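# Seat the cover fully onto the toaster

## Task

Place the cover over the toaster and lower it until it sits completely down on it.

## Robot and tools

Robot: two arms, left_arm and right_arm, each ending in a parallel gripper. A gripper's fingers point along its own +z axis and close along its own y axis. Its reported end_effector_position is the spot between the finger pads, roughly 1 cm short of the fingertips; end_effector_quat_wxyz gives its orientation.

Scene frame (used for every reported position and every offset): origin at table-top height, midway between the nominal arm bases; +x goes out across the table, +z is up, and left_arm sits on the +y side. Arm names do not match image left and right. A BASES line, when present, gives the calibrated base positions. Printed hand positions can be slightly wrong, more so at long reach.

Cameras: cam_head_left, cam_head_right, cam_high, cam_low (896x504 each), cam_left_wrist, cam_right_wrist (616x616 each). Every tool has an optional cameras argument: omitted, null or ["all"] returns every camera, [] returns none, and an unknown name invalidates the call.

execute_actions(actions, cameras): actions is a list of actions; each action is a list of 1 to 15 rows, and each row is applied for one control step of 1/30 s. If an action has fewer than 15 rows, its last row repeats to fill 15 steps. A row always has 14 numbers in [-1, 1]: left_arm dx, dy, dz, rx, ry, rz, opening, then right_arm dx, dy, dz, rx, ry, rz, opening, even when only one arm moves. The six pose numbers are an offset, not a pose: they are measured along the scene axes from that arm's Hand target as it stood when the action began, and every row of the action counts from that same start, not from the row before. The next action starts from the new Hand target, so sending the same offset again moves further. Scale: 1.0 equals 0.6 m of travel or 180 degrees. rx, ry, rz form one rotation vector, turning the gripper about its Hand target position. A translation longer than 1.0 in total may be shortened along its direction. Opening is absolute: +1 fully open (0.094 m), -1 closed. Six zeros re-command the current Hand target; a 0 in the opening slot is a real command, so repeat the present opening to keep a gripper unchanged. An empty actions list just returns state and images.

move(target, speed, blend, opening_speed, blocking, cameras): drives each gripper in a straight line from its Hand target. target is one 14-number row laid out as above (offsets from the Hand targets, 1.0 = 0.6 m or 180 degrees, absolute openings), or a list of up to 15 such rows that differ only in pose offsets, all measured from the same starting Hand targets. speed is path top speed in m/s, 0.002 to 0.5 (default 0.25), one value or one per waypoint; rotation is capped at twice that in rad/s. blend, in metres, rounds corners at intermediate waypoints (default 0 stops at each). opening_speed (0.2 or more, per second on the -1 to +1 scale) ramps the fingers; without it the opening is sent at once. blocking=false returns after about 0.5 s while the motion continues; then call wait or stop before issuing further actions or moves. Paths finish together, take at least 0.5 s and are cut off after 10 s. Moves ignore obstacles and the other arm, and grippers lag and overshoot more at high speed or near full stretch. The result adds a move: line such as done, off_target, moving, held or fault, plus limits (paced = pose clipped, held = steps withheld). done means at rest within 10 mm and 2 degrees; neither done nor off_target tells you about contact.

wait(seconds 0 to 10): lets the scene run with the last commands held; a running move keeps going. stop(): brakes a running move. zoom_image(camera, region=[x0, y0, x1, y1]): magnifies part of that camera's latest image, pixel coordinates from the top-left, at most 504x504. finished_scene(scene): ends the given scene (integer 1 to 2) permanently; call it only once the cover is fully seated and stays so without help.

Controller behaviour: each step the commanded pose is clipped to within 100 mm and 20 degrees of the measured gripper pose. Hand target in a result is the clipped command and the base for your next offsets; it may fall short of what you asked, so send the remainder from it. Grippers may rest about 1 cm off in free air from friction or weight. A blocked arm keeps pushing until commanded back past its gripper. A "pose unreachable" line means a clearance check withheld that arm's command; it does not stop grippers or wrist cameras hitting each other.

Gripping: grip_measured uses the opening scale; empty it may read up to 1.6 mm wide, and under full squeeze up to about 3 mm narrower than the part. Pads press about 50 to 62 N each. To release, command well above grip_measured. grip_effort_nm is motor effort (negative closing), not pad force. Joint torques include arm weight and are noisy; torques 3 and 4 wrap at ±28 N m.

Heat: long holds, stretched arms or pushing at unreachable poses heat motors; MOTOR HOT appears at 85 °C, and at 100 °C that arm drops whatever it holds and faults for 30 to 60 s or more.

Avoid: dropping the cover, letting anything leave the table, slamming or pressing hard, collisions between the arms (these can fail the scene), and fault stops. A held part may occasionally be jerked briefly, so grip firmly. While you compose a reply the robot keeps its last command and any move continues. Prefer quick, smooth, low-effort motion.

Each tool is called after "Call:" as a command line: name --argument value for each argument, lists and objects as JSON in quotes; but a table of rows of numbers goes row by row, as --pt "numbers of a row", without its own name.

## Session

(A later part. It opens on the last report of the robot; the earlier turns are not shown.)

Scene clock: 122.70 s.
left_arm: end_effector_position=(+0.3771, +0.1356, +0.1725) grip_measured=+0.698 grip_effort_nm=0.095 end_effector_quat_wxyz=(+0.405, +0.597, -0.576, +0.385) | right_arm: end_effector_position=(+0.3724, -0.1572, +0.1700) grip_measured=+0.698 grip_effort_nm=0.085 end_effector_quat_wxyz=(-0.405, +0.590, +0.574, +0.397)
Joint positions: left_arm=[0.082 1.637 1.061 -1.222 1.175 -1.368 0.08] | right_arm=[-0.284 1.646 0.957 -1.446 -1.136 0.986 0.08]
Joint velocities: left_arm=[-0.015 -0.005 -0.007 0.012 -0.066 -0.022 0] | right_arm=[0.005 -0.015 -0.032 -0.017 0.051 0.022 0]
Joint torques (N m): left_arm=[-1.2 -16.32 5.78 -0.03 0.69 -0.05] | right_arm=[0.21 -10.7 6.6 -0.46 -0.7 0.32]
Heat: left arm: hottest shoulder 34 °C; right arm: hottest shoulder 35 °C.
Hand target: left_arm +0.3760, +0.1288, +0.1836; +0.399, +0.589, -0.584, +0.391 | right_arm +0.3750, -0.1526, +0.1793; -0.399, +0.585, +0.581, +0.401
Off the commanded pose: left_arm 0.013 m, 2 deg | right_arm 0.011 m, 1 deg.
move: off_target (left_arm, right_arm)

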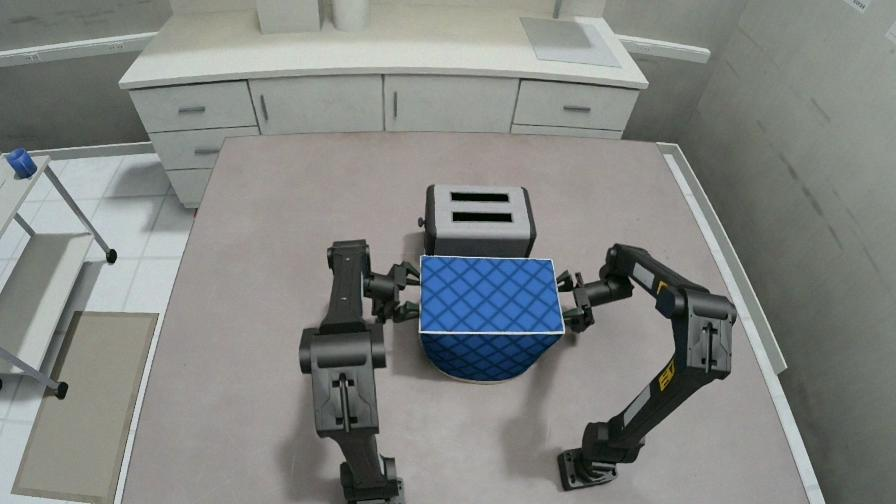

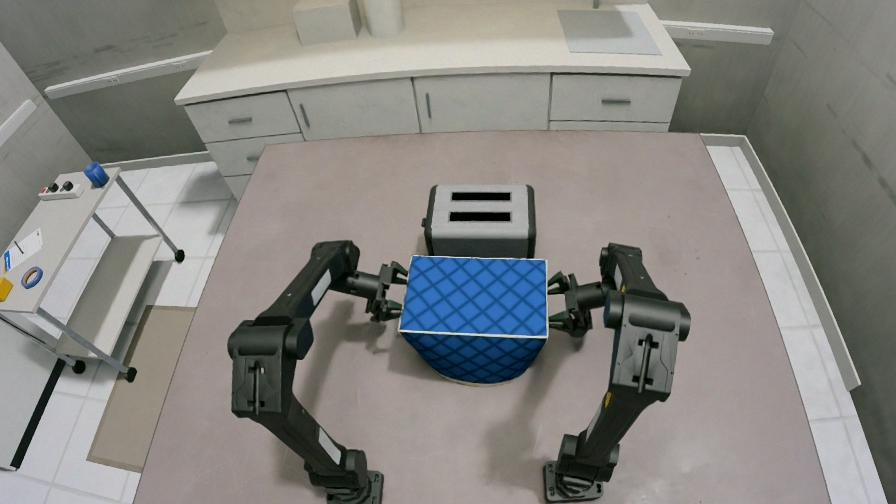

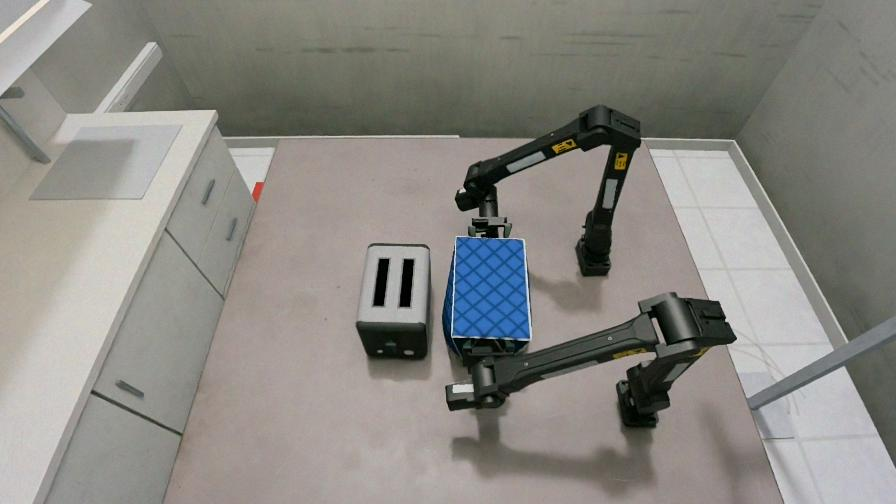

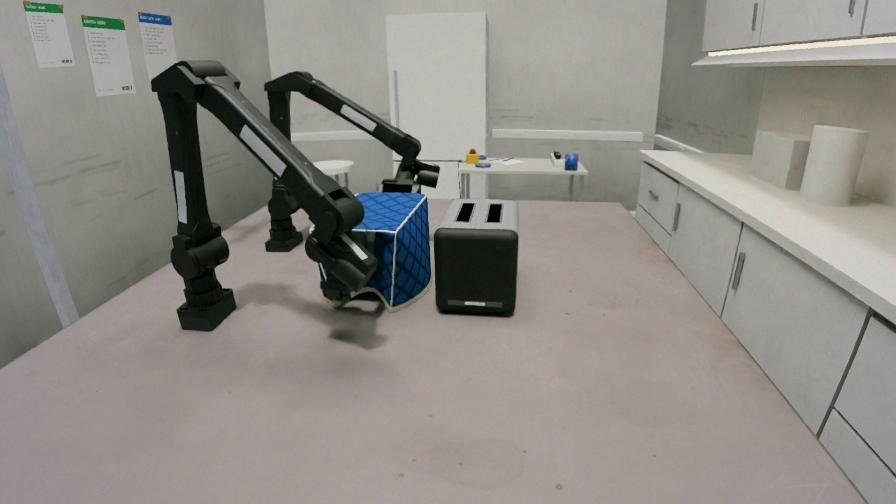

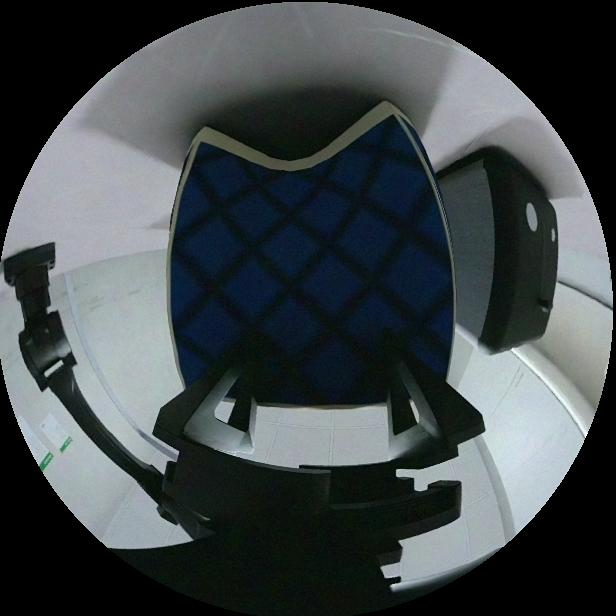

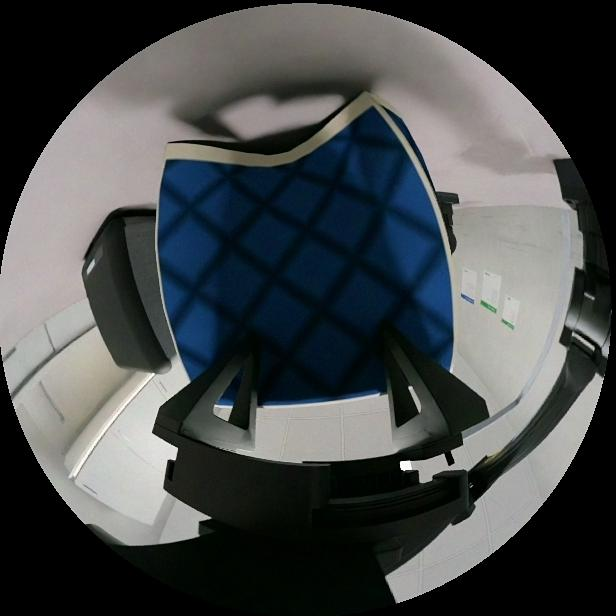

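Call:
move --target '[0,-0.035,0,0,0,0,0.7,0,0.035,0,0,0,0,0.7]' --speed 0.06 --cameras '["cam_head_left","cam_low","cam_high"]'

Call:
move --target '[0,-0.015,0.1,0,0,0,0.7,0,0.015,0.1,0,0,0,0.7]' --speed 0.06

Scene clock: 131.90 s.
left_arm: end_effector_position=(+0.3763, +0.1162, +0.1707) grip_measured=+0.698 grip_effort_nm=0.105 end_effector_quat_wxyz=(+0.405, +0.599, -0.575, +0.383) | right_arm: end_effector_position=(+0.3794, -0.1388, +0.1733) grip_measured=+0.698 grip_effort_nm=0.105 end_effector_quat_wxyz=(-0.398, +0.589, +0.578, +0.401)
Joint positions: left_arm=[0.035 1.614 1.031 -1.104 1.179 -1.494 0.08] | right_arm=[-0.231 1.615 0.946 -1.34 -1.16 1.105 0.08]
Joint velocities: left_arm=[-0.005 -0.005 -0.007 0.012 0.037 -0.066 0] | right_arm=[-0.005 -0.024 0.012 0.002 -0.037 0.051 0]
Joint torques (N m): left_arm=[-1.61 -16.09 6.06 0.25 0.8 -0.03] | right_arm=[0.32 -10.7 5.37 -0.25 -0.81 0.33]
Heat: left arm: hottest shoulder 33 °C; right arm: hottest shoulder 35 °C.
Hand target: left_arm +0.3756, +0.1079, +0.1833; +0.399, +0.588, -0.585, +0.391 | right_arm +0.3752, -0.1314, +0.1799; -0.399, +0.585, +0.581, +0.402
Off the commanded pose: left_arm 0.015 m, 2 deg | right_arm 0.010 m, 1 deg.
move: off_target (left_arm)
Images, in order (width x height): cam_head_left 896x504, cam_high 896x504, cam_low 896x504.

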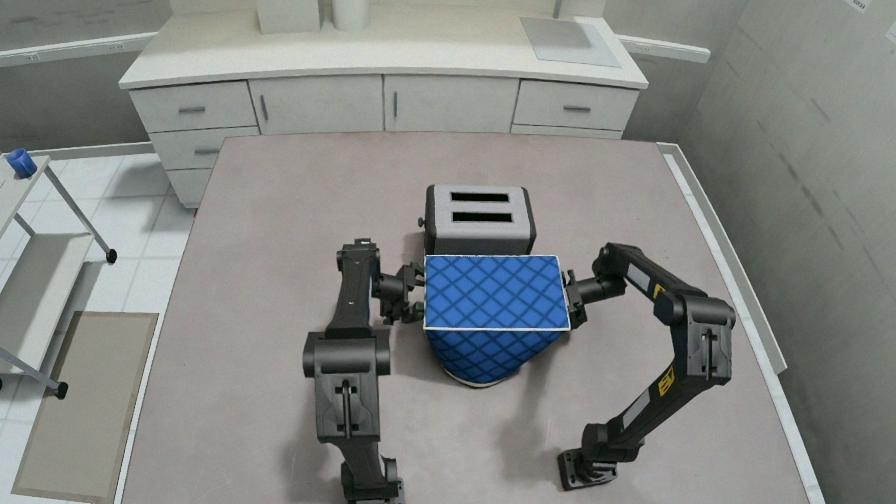

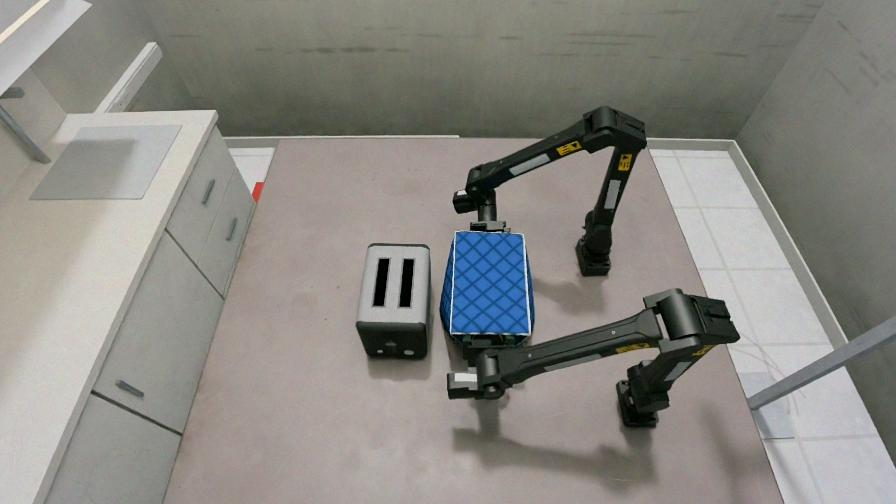

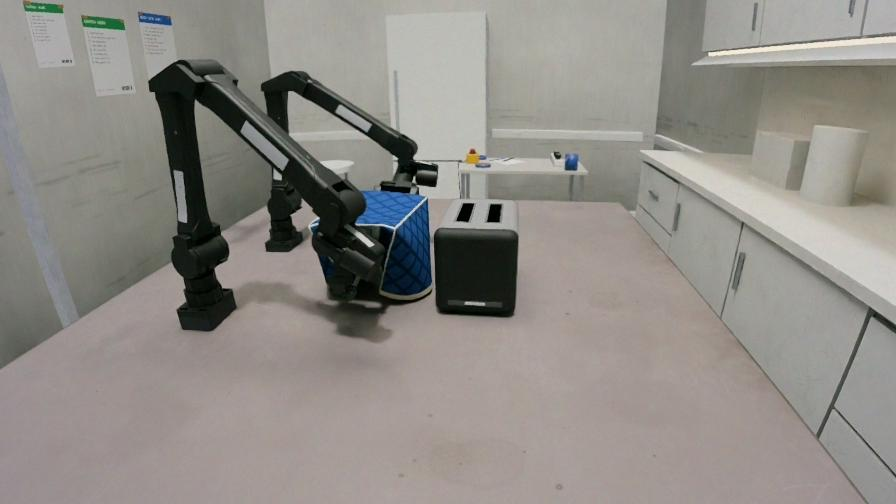

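Scene clock: 133.50 s.
left_arm: end_effector_position=(+0.3678, +0.1076, +0.2187) grip_measured=+0.698 grip_effort_nm=0.100 end_effector_quat_wxyz=(+0.407, +0.603, -0.572, +0.380) | right_arm: end_effector_position=(+0.3643, -0.1279, +0.2191) grip_measured=+0.698 grip_effort_nm=0.100 end_effector_quat_wxyz=(-0.411, +0.596, +0.568, +0.393)
Joint positions: left_arm=[0.015 1.519 1.064 -1.186 1.18 -1.556 0.08] | right_arm=[-0.21 1.503 0.955 -1.447 -1.171 1.162 0.08]
Joint velocities: left_arm=[0.005 0.005 0.017 0.012 0.066 -0.007 0] | right_arm=[-0.005 -0.005 -0.002 -0.007 -0.022 0.081 0]
Joint torques (N m): left_arm=[-1.73 -14.97 9.33 -0.65 0.82 -0.04] | right_arm=[0.44 -9.41 11.04 -0.8 -0.78 0.32]
Heat: left arm: hottest shoulder 33 °C; right arm: hottest shoulder 35 °C.
Hand target: left_arm +0.3750, +0.0982, +0.2428; +0.400, +0.588, -0.585, +0.390 | right_arm +0.3759, -0.1226, +0.2402; -0.399, +0.585, +0.581, +0.402
Off the commanded pose: left_arm 0.027 m, 3 deg | right_arm 0.024 m, 3 deg.
move: off_target (left_arm, right_arm)

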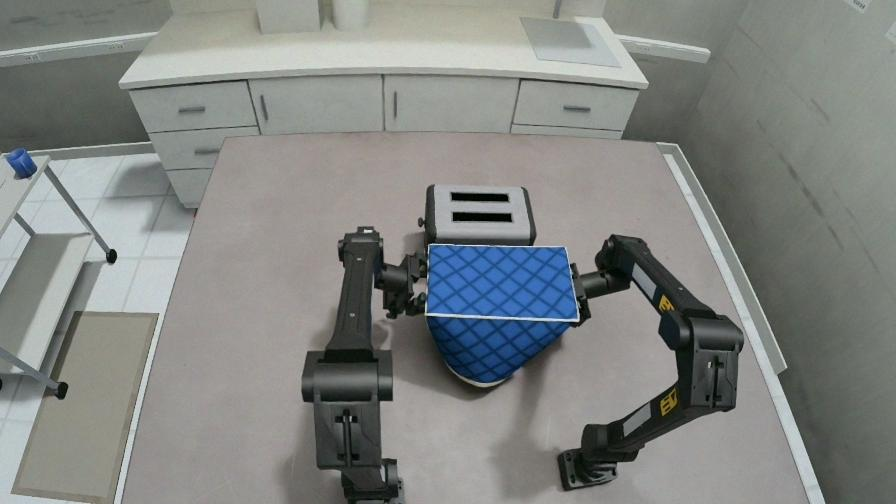

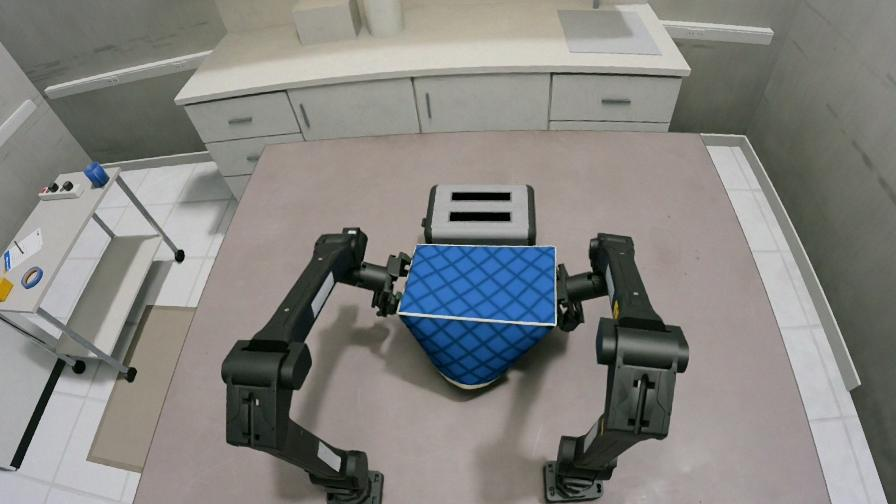

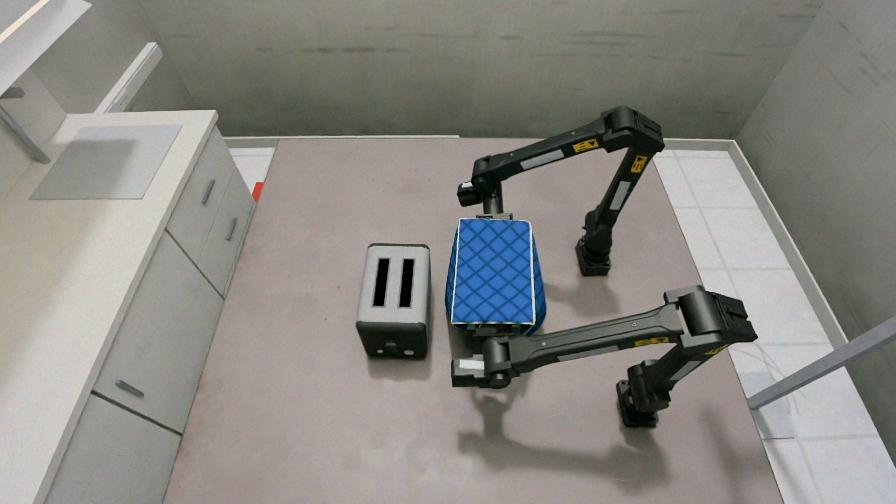

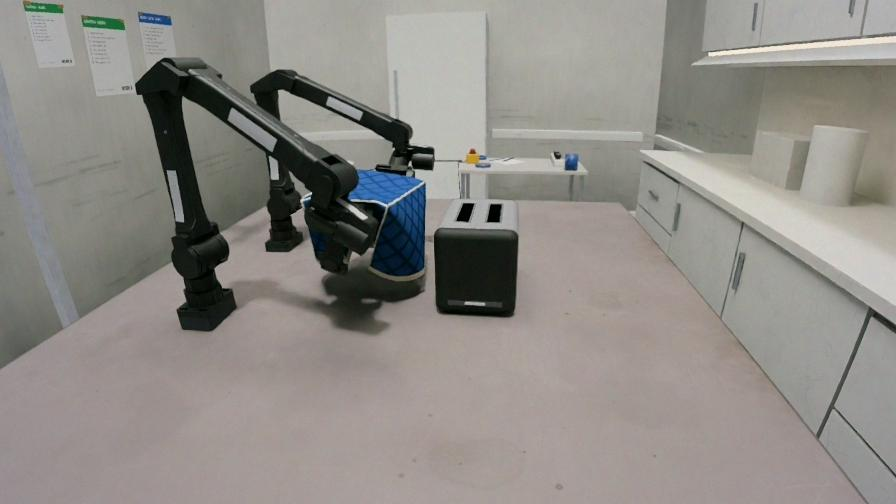

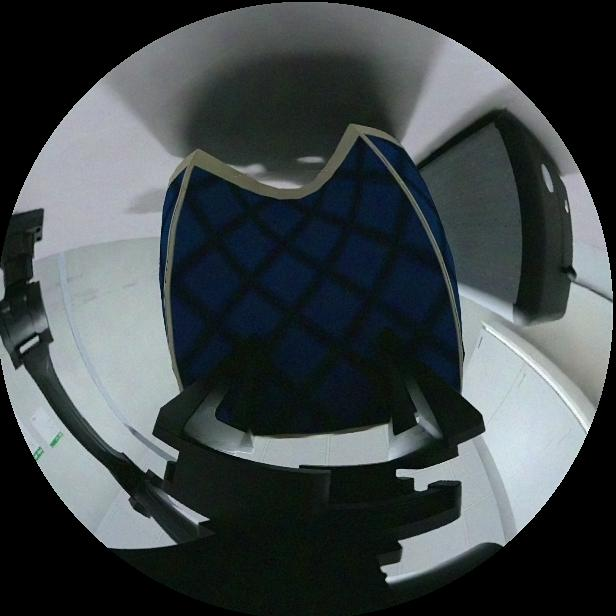

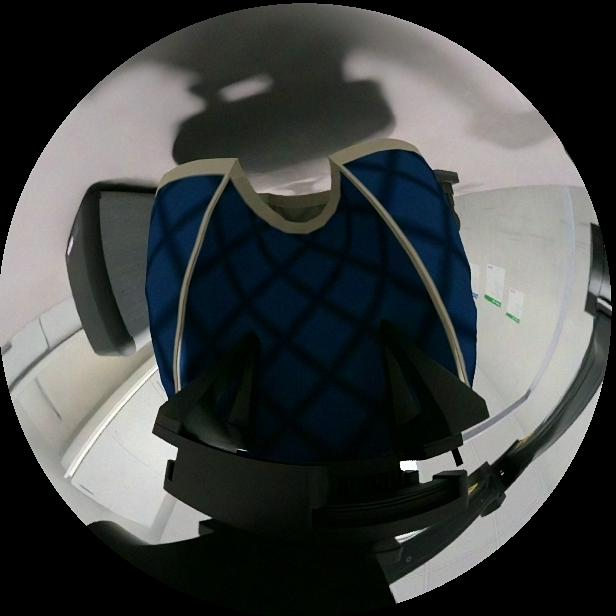

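Call:
move --pt "0 0 -0.095 0 0 0 0.7 0 0 -0.095 0 0 0 0.7" --pt "0 0.12 -0.095 0 0 0 0.7 0 -0.12 -0.095 0 0 0 0.7" --speed 0.08

Scene clock: 147.10 s.
left_arm: end_effector_position=(+0.3637, +0.1630, +0.1837) grip_measured=+0.698 grip_effort_nm=0.100 end_effector_quat_wxyz=(+0.404, +0.590, -0.582, +0.387) | right_arm: end_effector_position=(+0.3616, -0.1859, +0.1813) grip_measured=+0.698 grip_effort_nm=0.090 end_effector_quat_wxyz=(-0.404, +0.588, +0.578, +0.396)
Joint positions: left_arm=[0.152 1.636 1.08 -1.418 1.153 -1.163 0.08] | right_arm=[-0.365 1.65 0.982 -1.603 -1.082 0.829 0.08]
Joint velocities: left_arm=[-0.005 0.005 0.002 0.012 0.051 -0.051 0] | right_arm=[-0.005 -0.015 -0.022 0.007 0.051 0.081 0]
Joint torques (N m): left_arm=[0.91 -12.4 8.32 -1.03 0.42 0.17] | right_arm=[-1.9 -7.06 9.52 -1.18 -0.25 -0.03]
Heat: left arm: hottest shoulder 33 °C; right arm: hottest shoulder 34 °C.
Hand target: left_arm +0.3768, +0.1705, +0.1873; +0.397, +0.590, -0.584, +0.392 | right_arm +0.3748, -0.1948, +0.1817; -0.398, +0.586, +0.582, +0.400
Off the commanded pose: left_arm 0.014 m, 1 deg | right_arm 0.017 m, 1 deg.
move: off_target (left_arm, right_arm)

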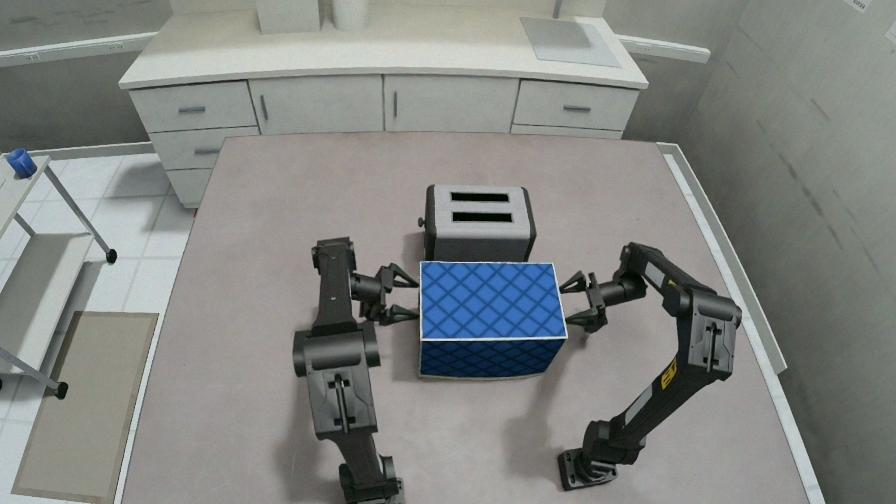

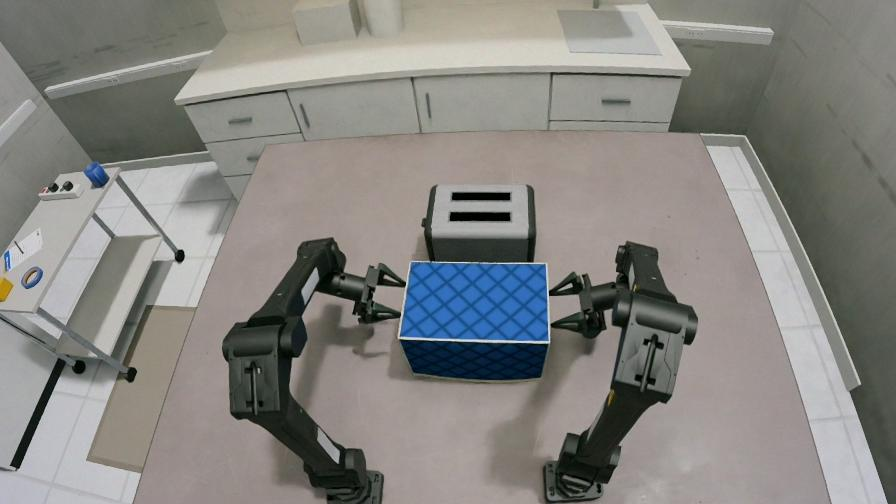

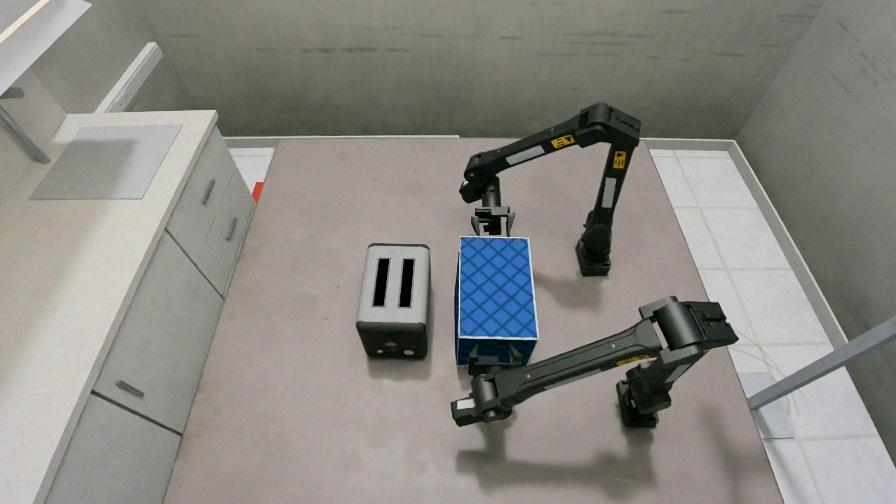

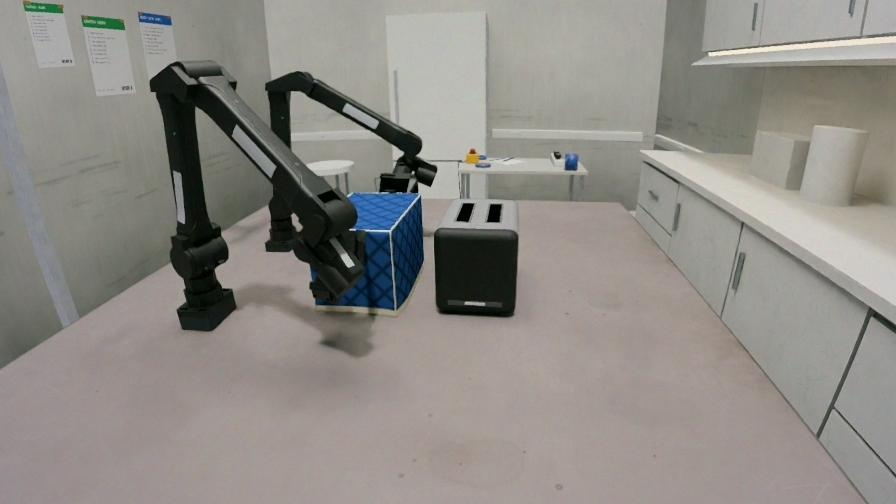

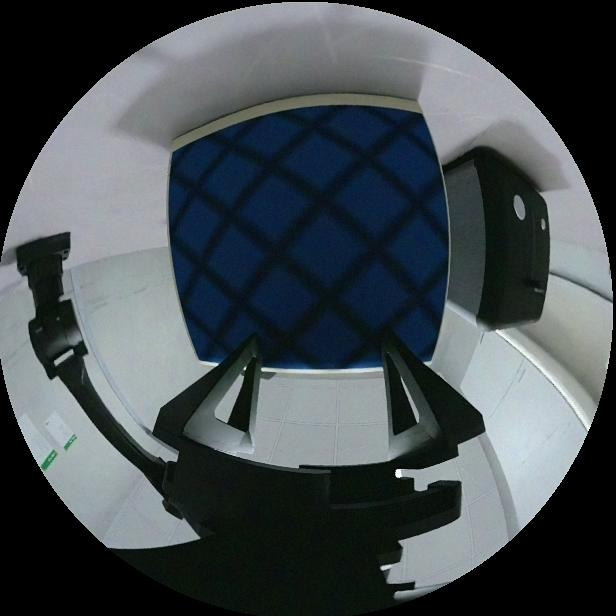

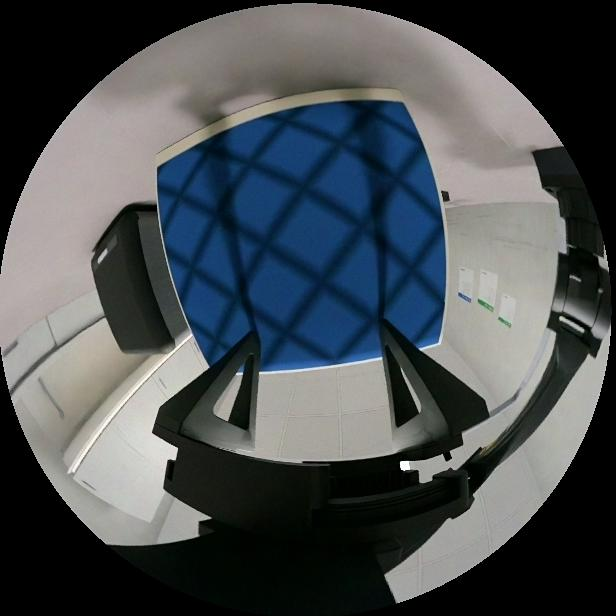

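Call:
move --pt "-0.008 0.13 0.19 0.098 -0.421 -0.279 1 -0.005 -0.13 0.2 -0.098 -0.421 0.279 1" --speed 0.25

Scene clock: 163.40 s.
left_arm: end_effector_position=(+0.3661, +0.2373, +0.2784) grip_measured=+0.998 grip_effort_nm=0.085 end_effector_quat_wxyz=(-0.013, -0.015, +0.923, -0.385) | right_arm: end_effector_position=(+0.3654, -0.2638, +0.2784) grip_measured=+0.998 grip_effort_nm=0.085 end_effector_quat_wxyz=(+0.021, +0.034, +0.929, +0.369)
Joint positions: left_arm=[0.239 1.492 1.345 -1.678 0.758 0.313 0.094] | right_arm=[-0.459 1.401 1.204 -1.671 -0.707 -0.459 0.094]
Joint velocities: left_arm=[-0.024 -0.005 -0.012 -0.002 0.037 0.007 -0.001] | right_arm=[-0.005 -0.015 0.002 0.012 0.051 -0.051 -0.001]
Joint torques (N m): left_arm=[1.08 -14.68 9.99 -0.7 0.35 0.22] | right_arm=[-2.14 -9.41 13.12 -0.54 -0.27 -0.12]
Heat: left arm: hottest elbow 35 °C; right arm: hottest shoulder 34 °C.
Hand target: left_arm +0.3722, +0.2460, +0.3011; +0.000, -0.001, +0.923, -0.384 | right_arm +0.3742, -0.2743, +0.3023; -0.007, -0.004, +0.923, +0.385
Off the commanded pose: left_arm 0.026 m, 2 deg | right_arm 0.026 m, 6 deg.
joint sent to its limit (left arm) — joint 4 (wrist pitch), lower limit. The joint targets still meet the commanded pose.
joint sent to its limit (right arm) — joint 4 (wrist pitch), lower limit. The joint targets are off in orientation, not in position.
move: off_target (left_arm, right_arm)

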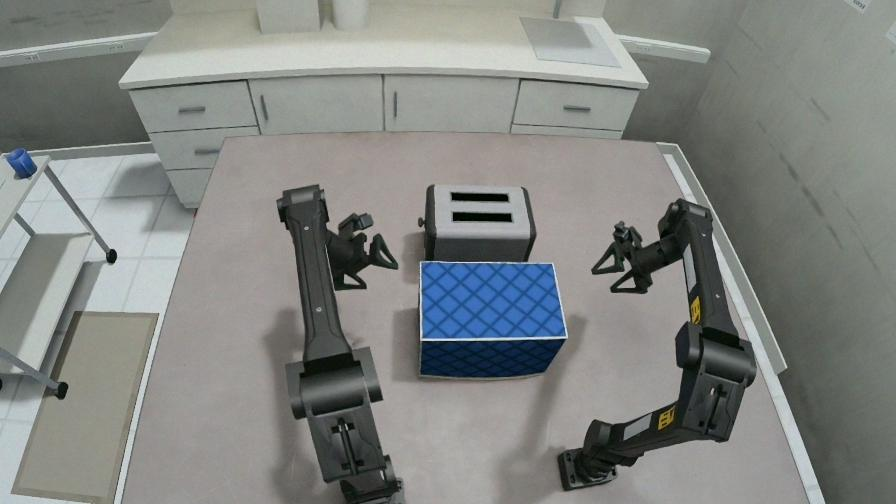

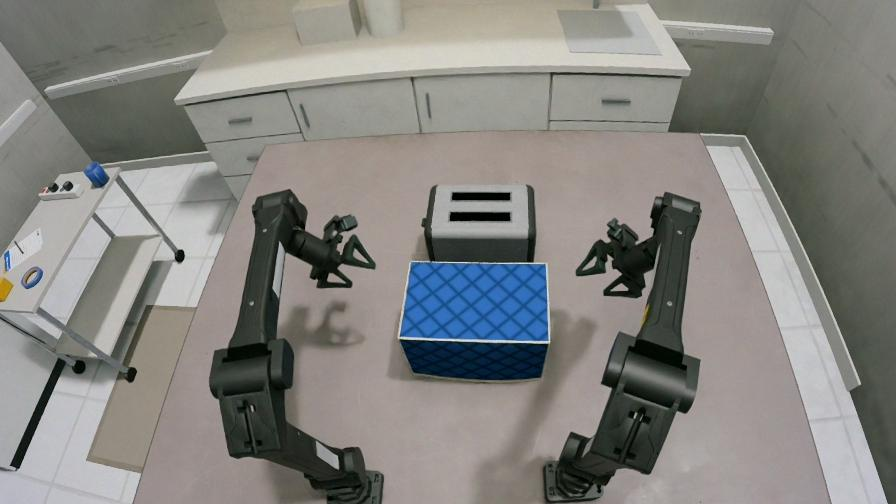

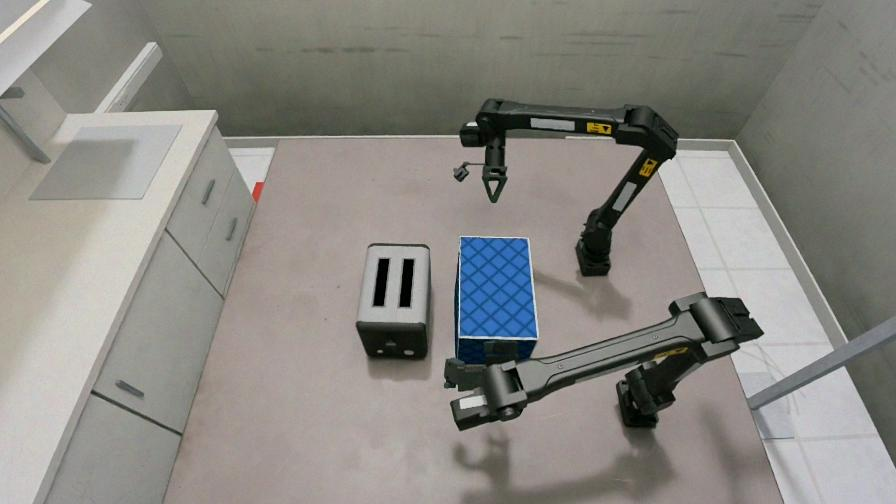

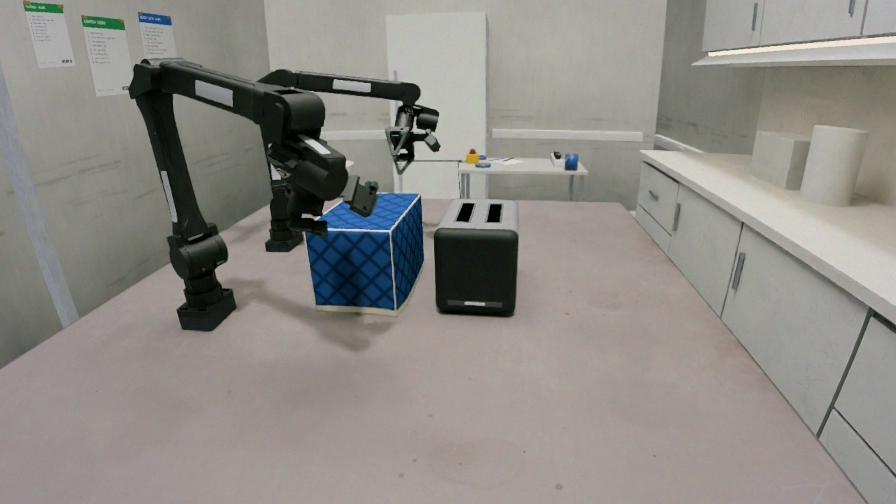

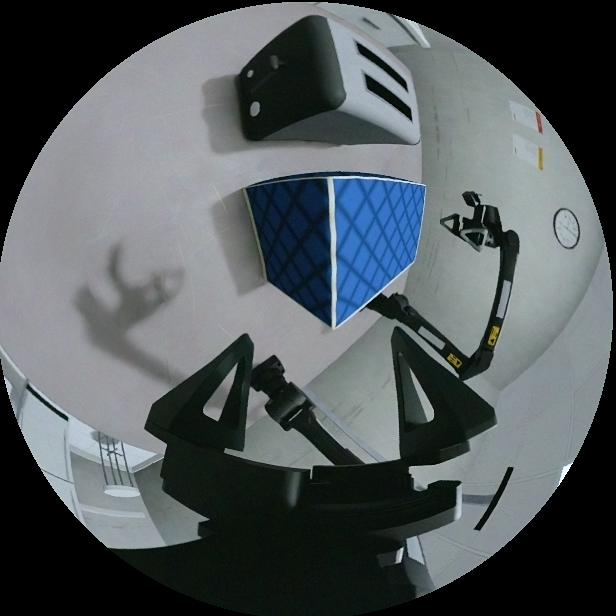

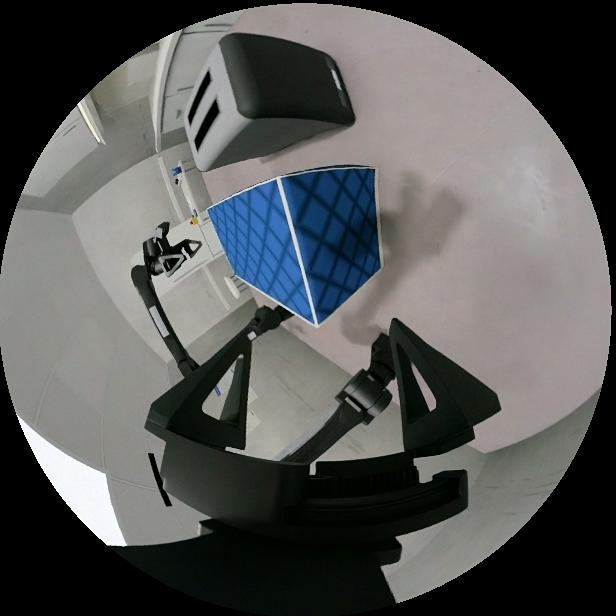

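Call:
move --pt "0.01 -0.12 -0.12 0 0 0 1 0.008 0.12 -0.12 0 0 0 1" --pt "0.01 -0.19 -0.19 0 0 0 1 0.008 0.19 -0.19 0 0 0 1" --speed '[0.2,0.06]'

Scene clock: 173.93 s.
left_arm: end_effector_position=(+0.3738, +0.1409, +0.1883) grip_measured=+0.998 grip_effort_nm=0.090 end_effector_quat_wxyz=(+0.000, -0.003, +0.924, -0.382) | right_arm: end_effector_position=(+0.3801, -0.1640, +0.2019) grip_measured=+0.998 grip_effort_nm=0.085 end_effector_quat_wxyz=(+0.013, -0.012, +0.923, +0.385)
Joint positions: left_arm=[0.004 1.488 1.105 -1.193 0.785 0.005 0.094] | right_arm=[-0.197 1.421 1.01 -1.3 -0.78 -0.244 0.094]
Joint velocities: left_arm=[-0.015 -0.005 0.002 -0.012 -0.007 -0.037 0.001] | right_arm=[-0.005 0.015 -0.012 0.002 0.037 -0.022 0.001]
Joint torques (N m): left_arm=[-1.61 -11.87 6.94 0.5 0.57 0.03] | right_arm=[0.15 -6.3 6.99 0.2 -0.67 0.22]
Heat: left arm: hottest elbow 36 °C; right arm: hottest shoulder 34 °C.
Hand target: left_arm +0.3762, +0.1343, +0.1858; -0.002, +0.000, +0.923, -0.384 | right_arm +0.3779, -0.1583, +0.1900; -0.005, -0.005, +0.921, +0.389
Off the commanded pose: left_arm 0.010 m, 0 deg | right_arm 0.014 m, 2 deg.
move: off_target (right_arm)

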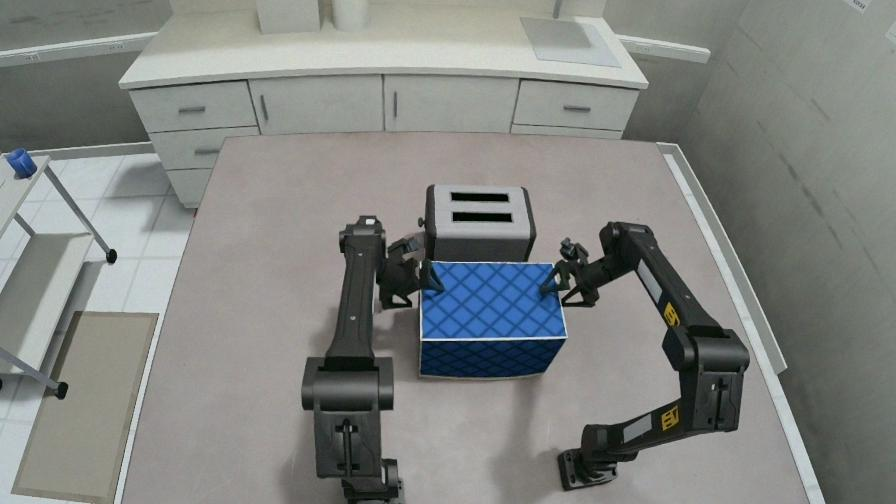

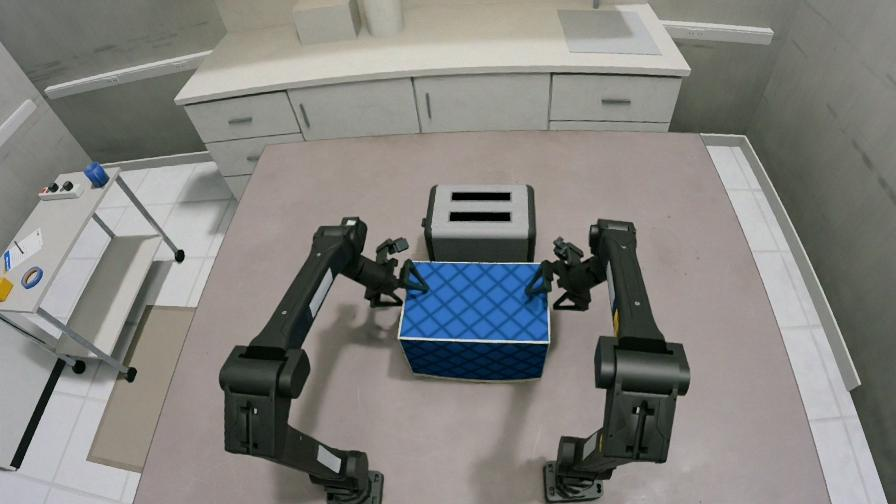

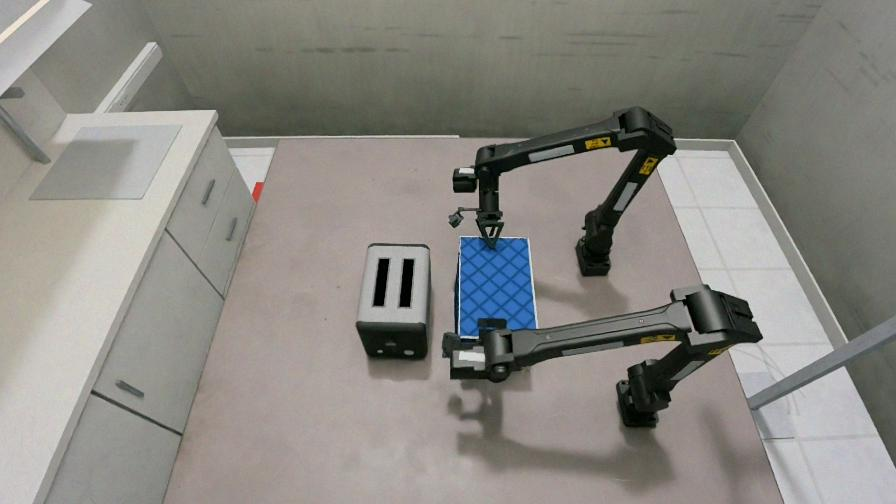

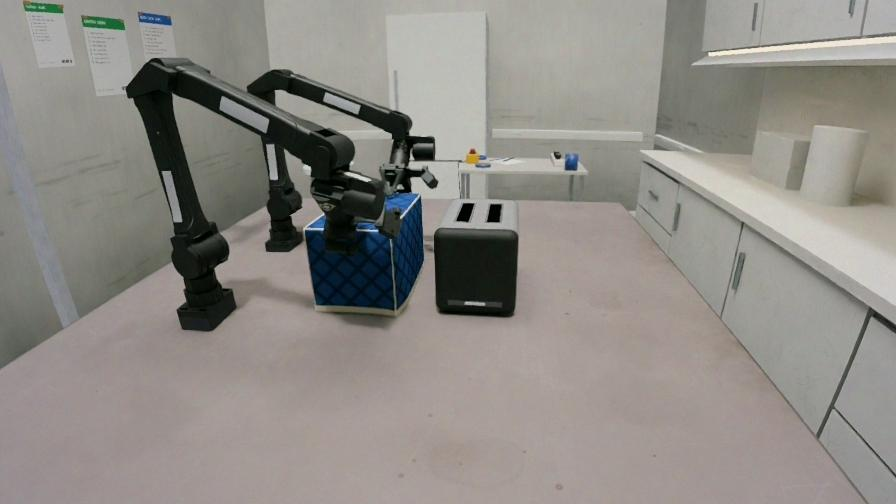

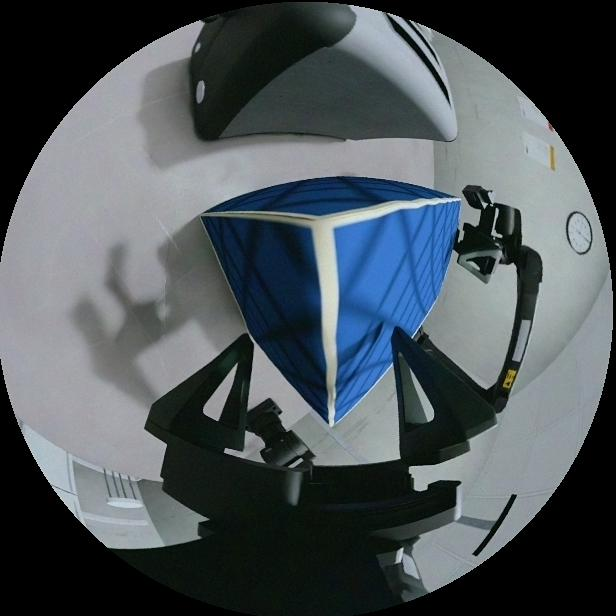

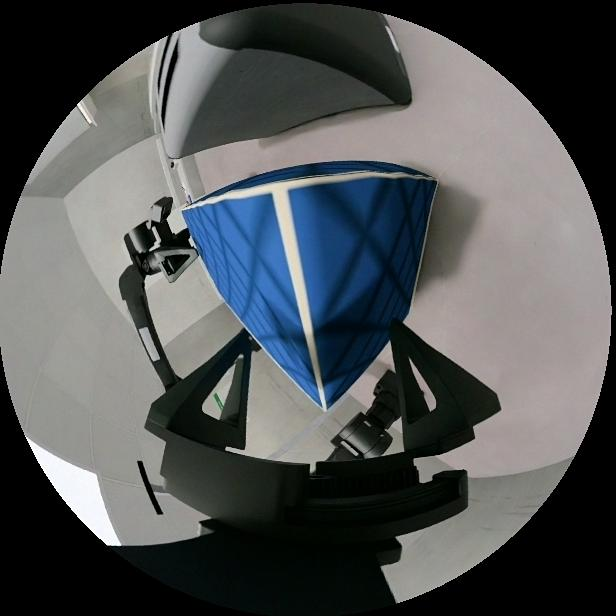

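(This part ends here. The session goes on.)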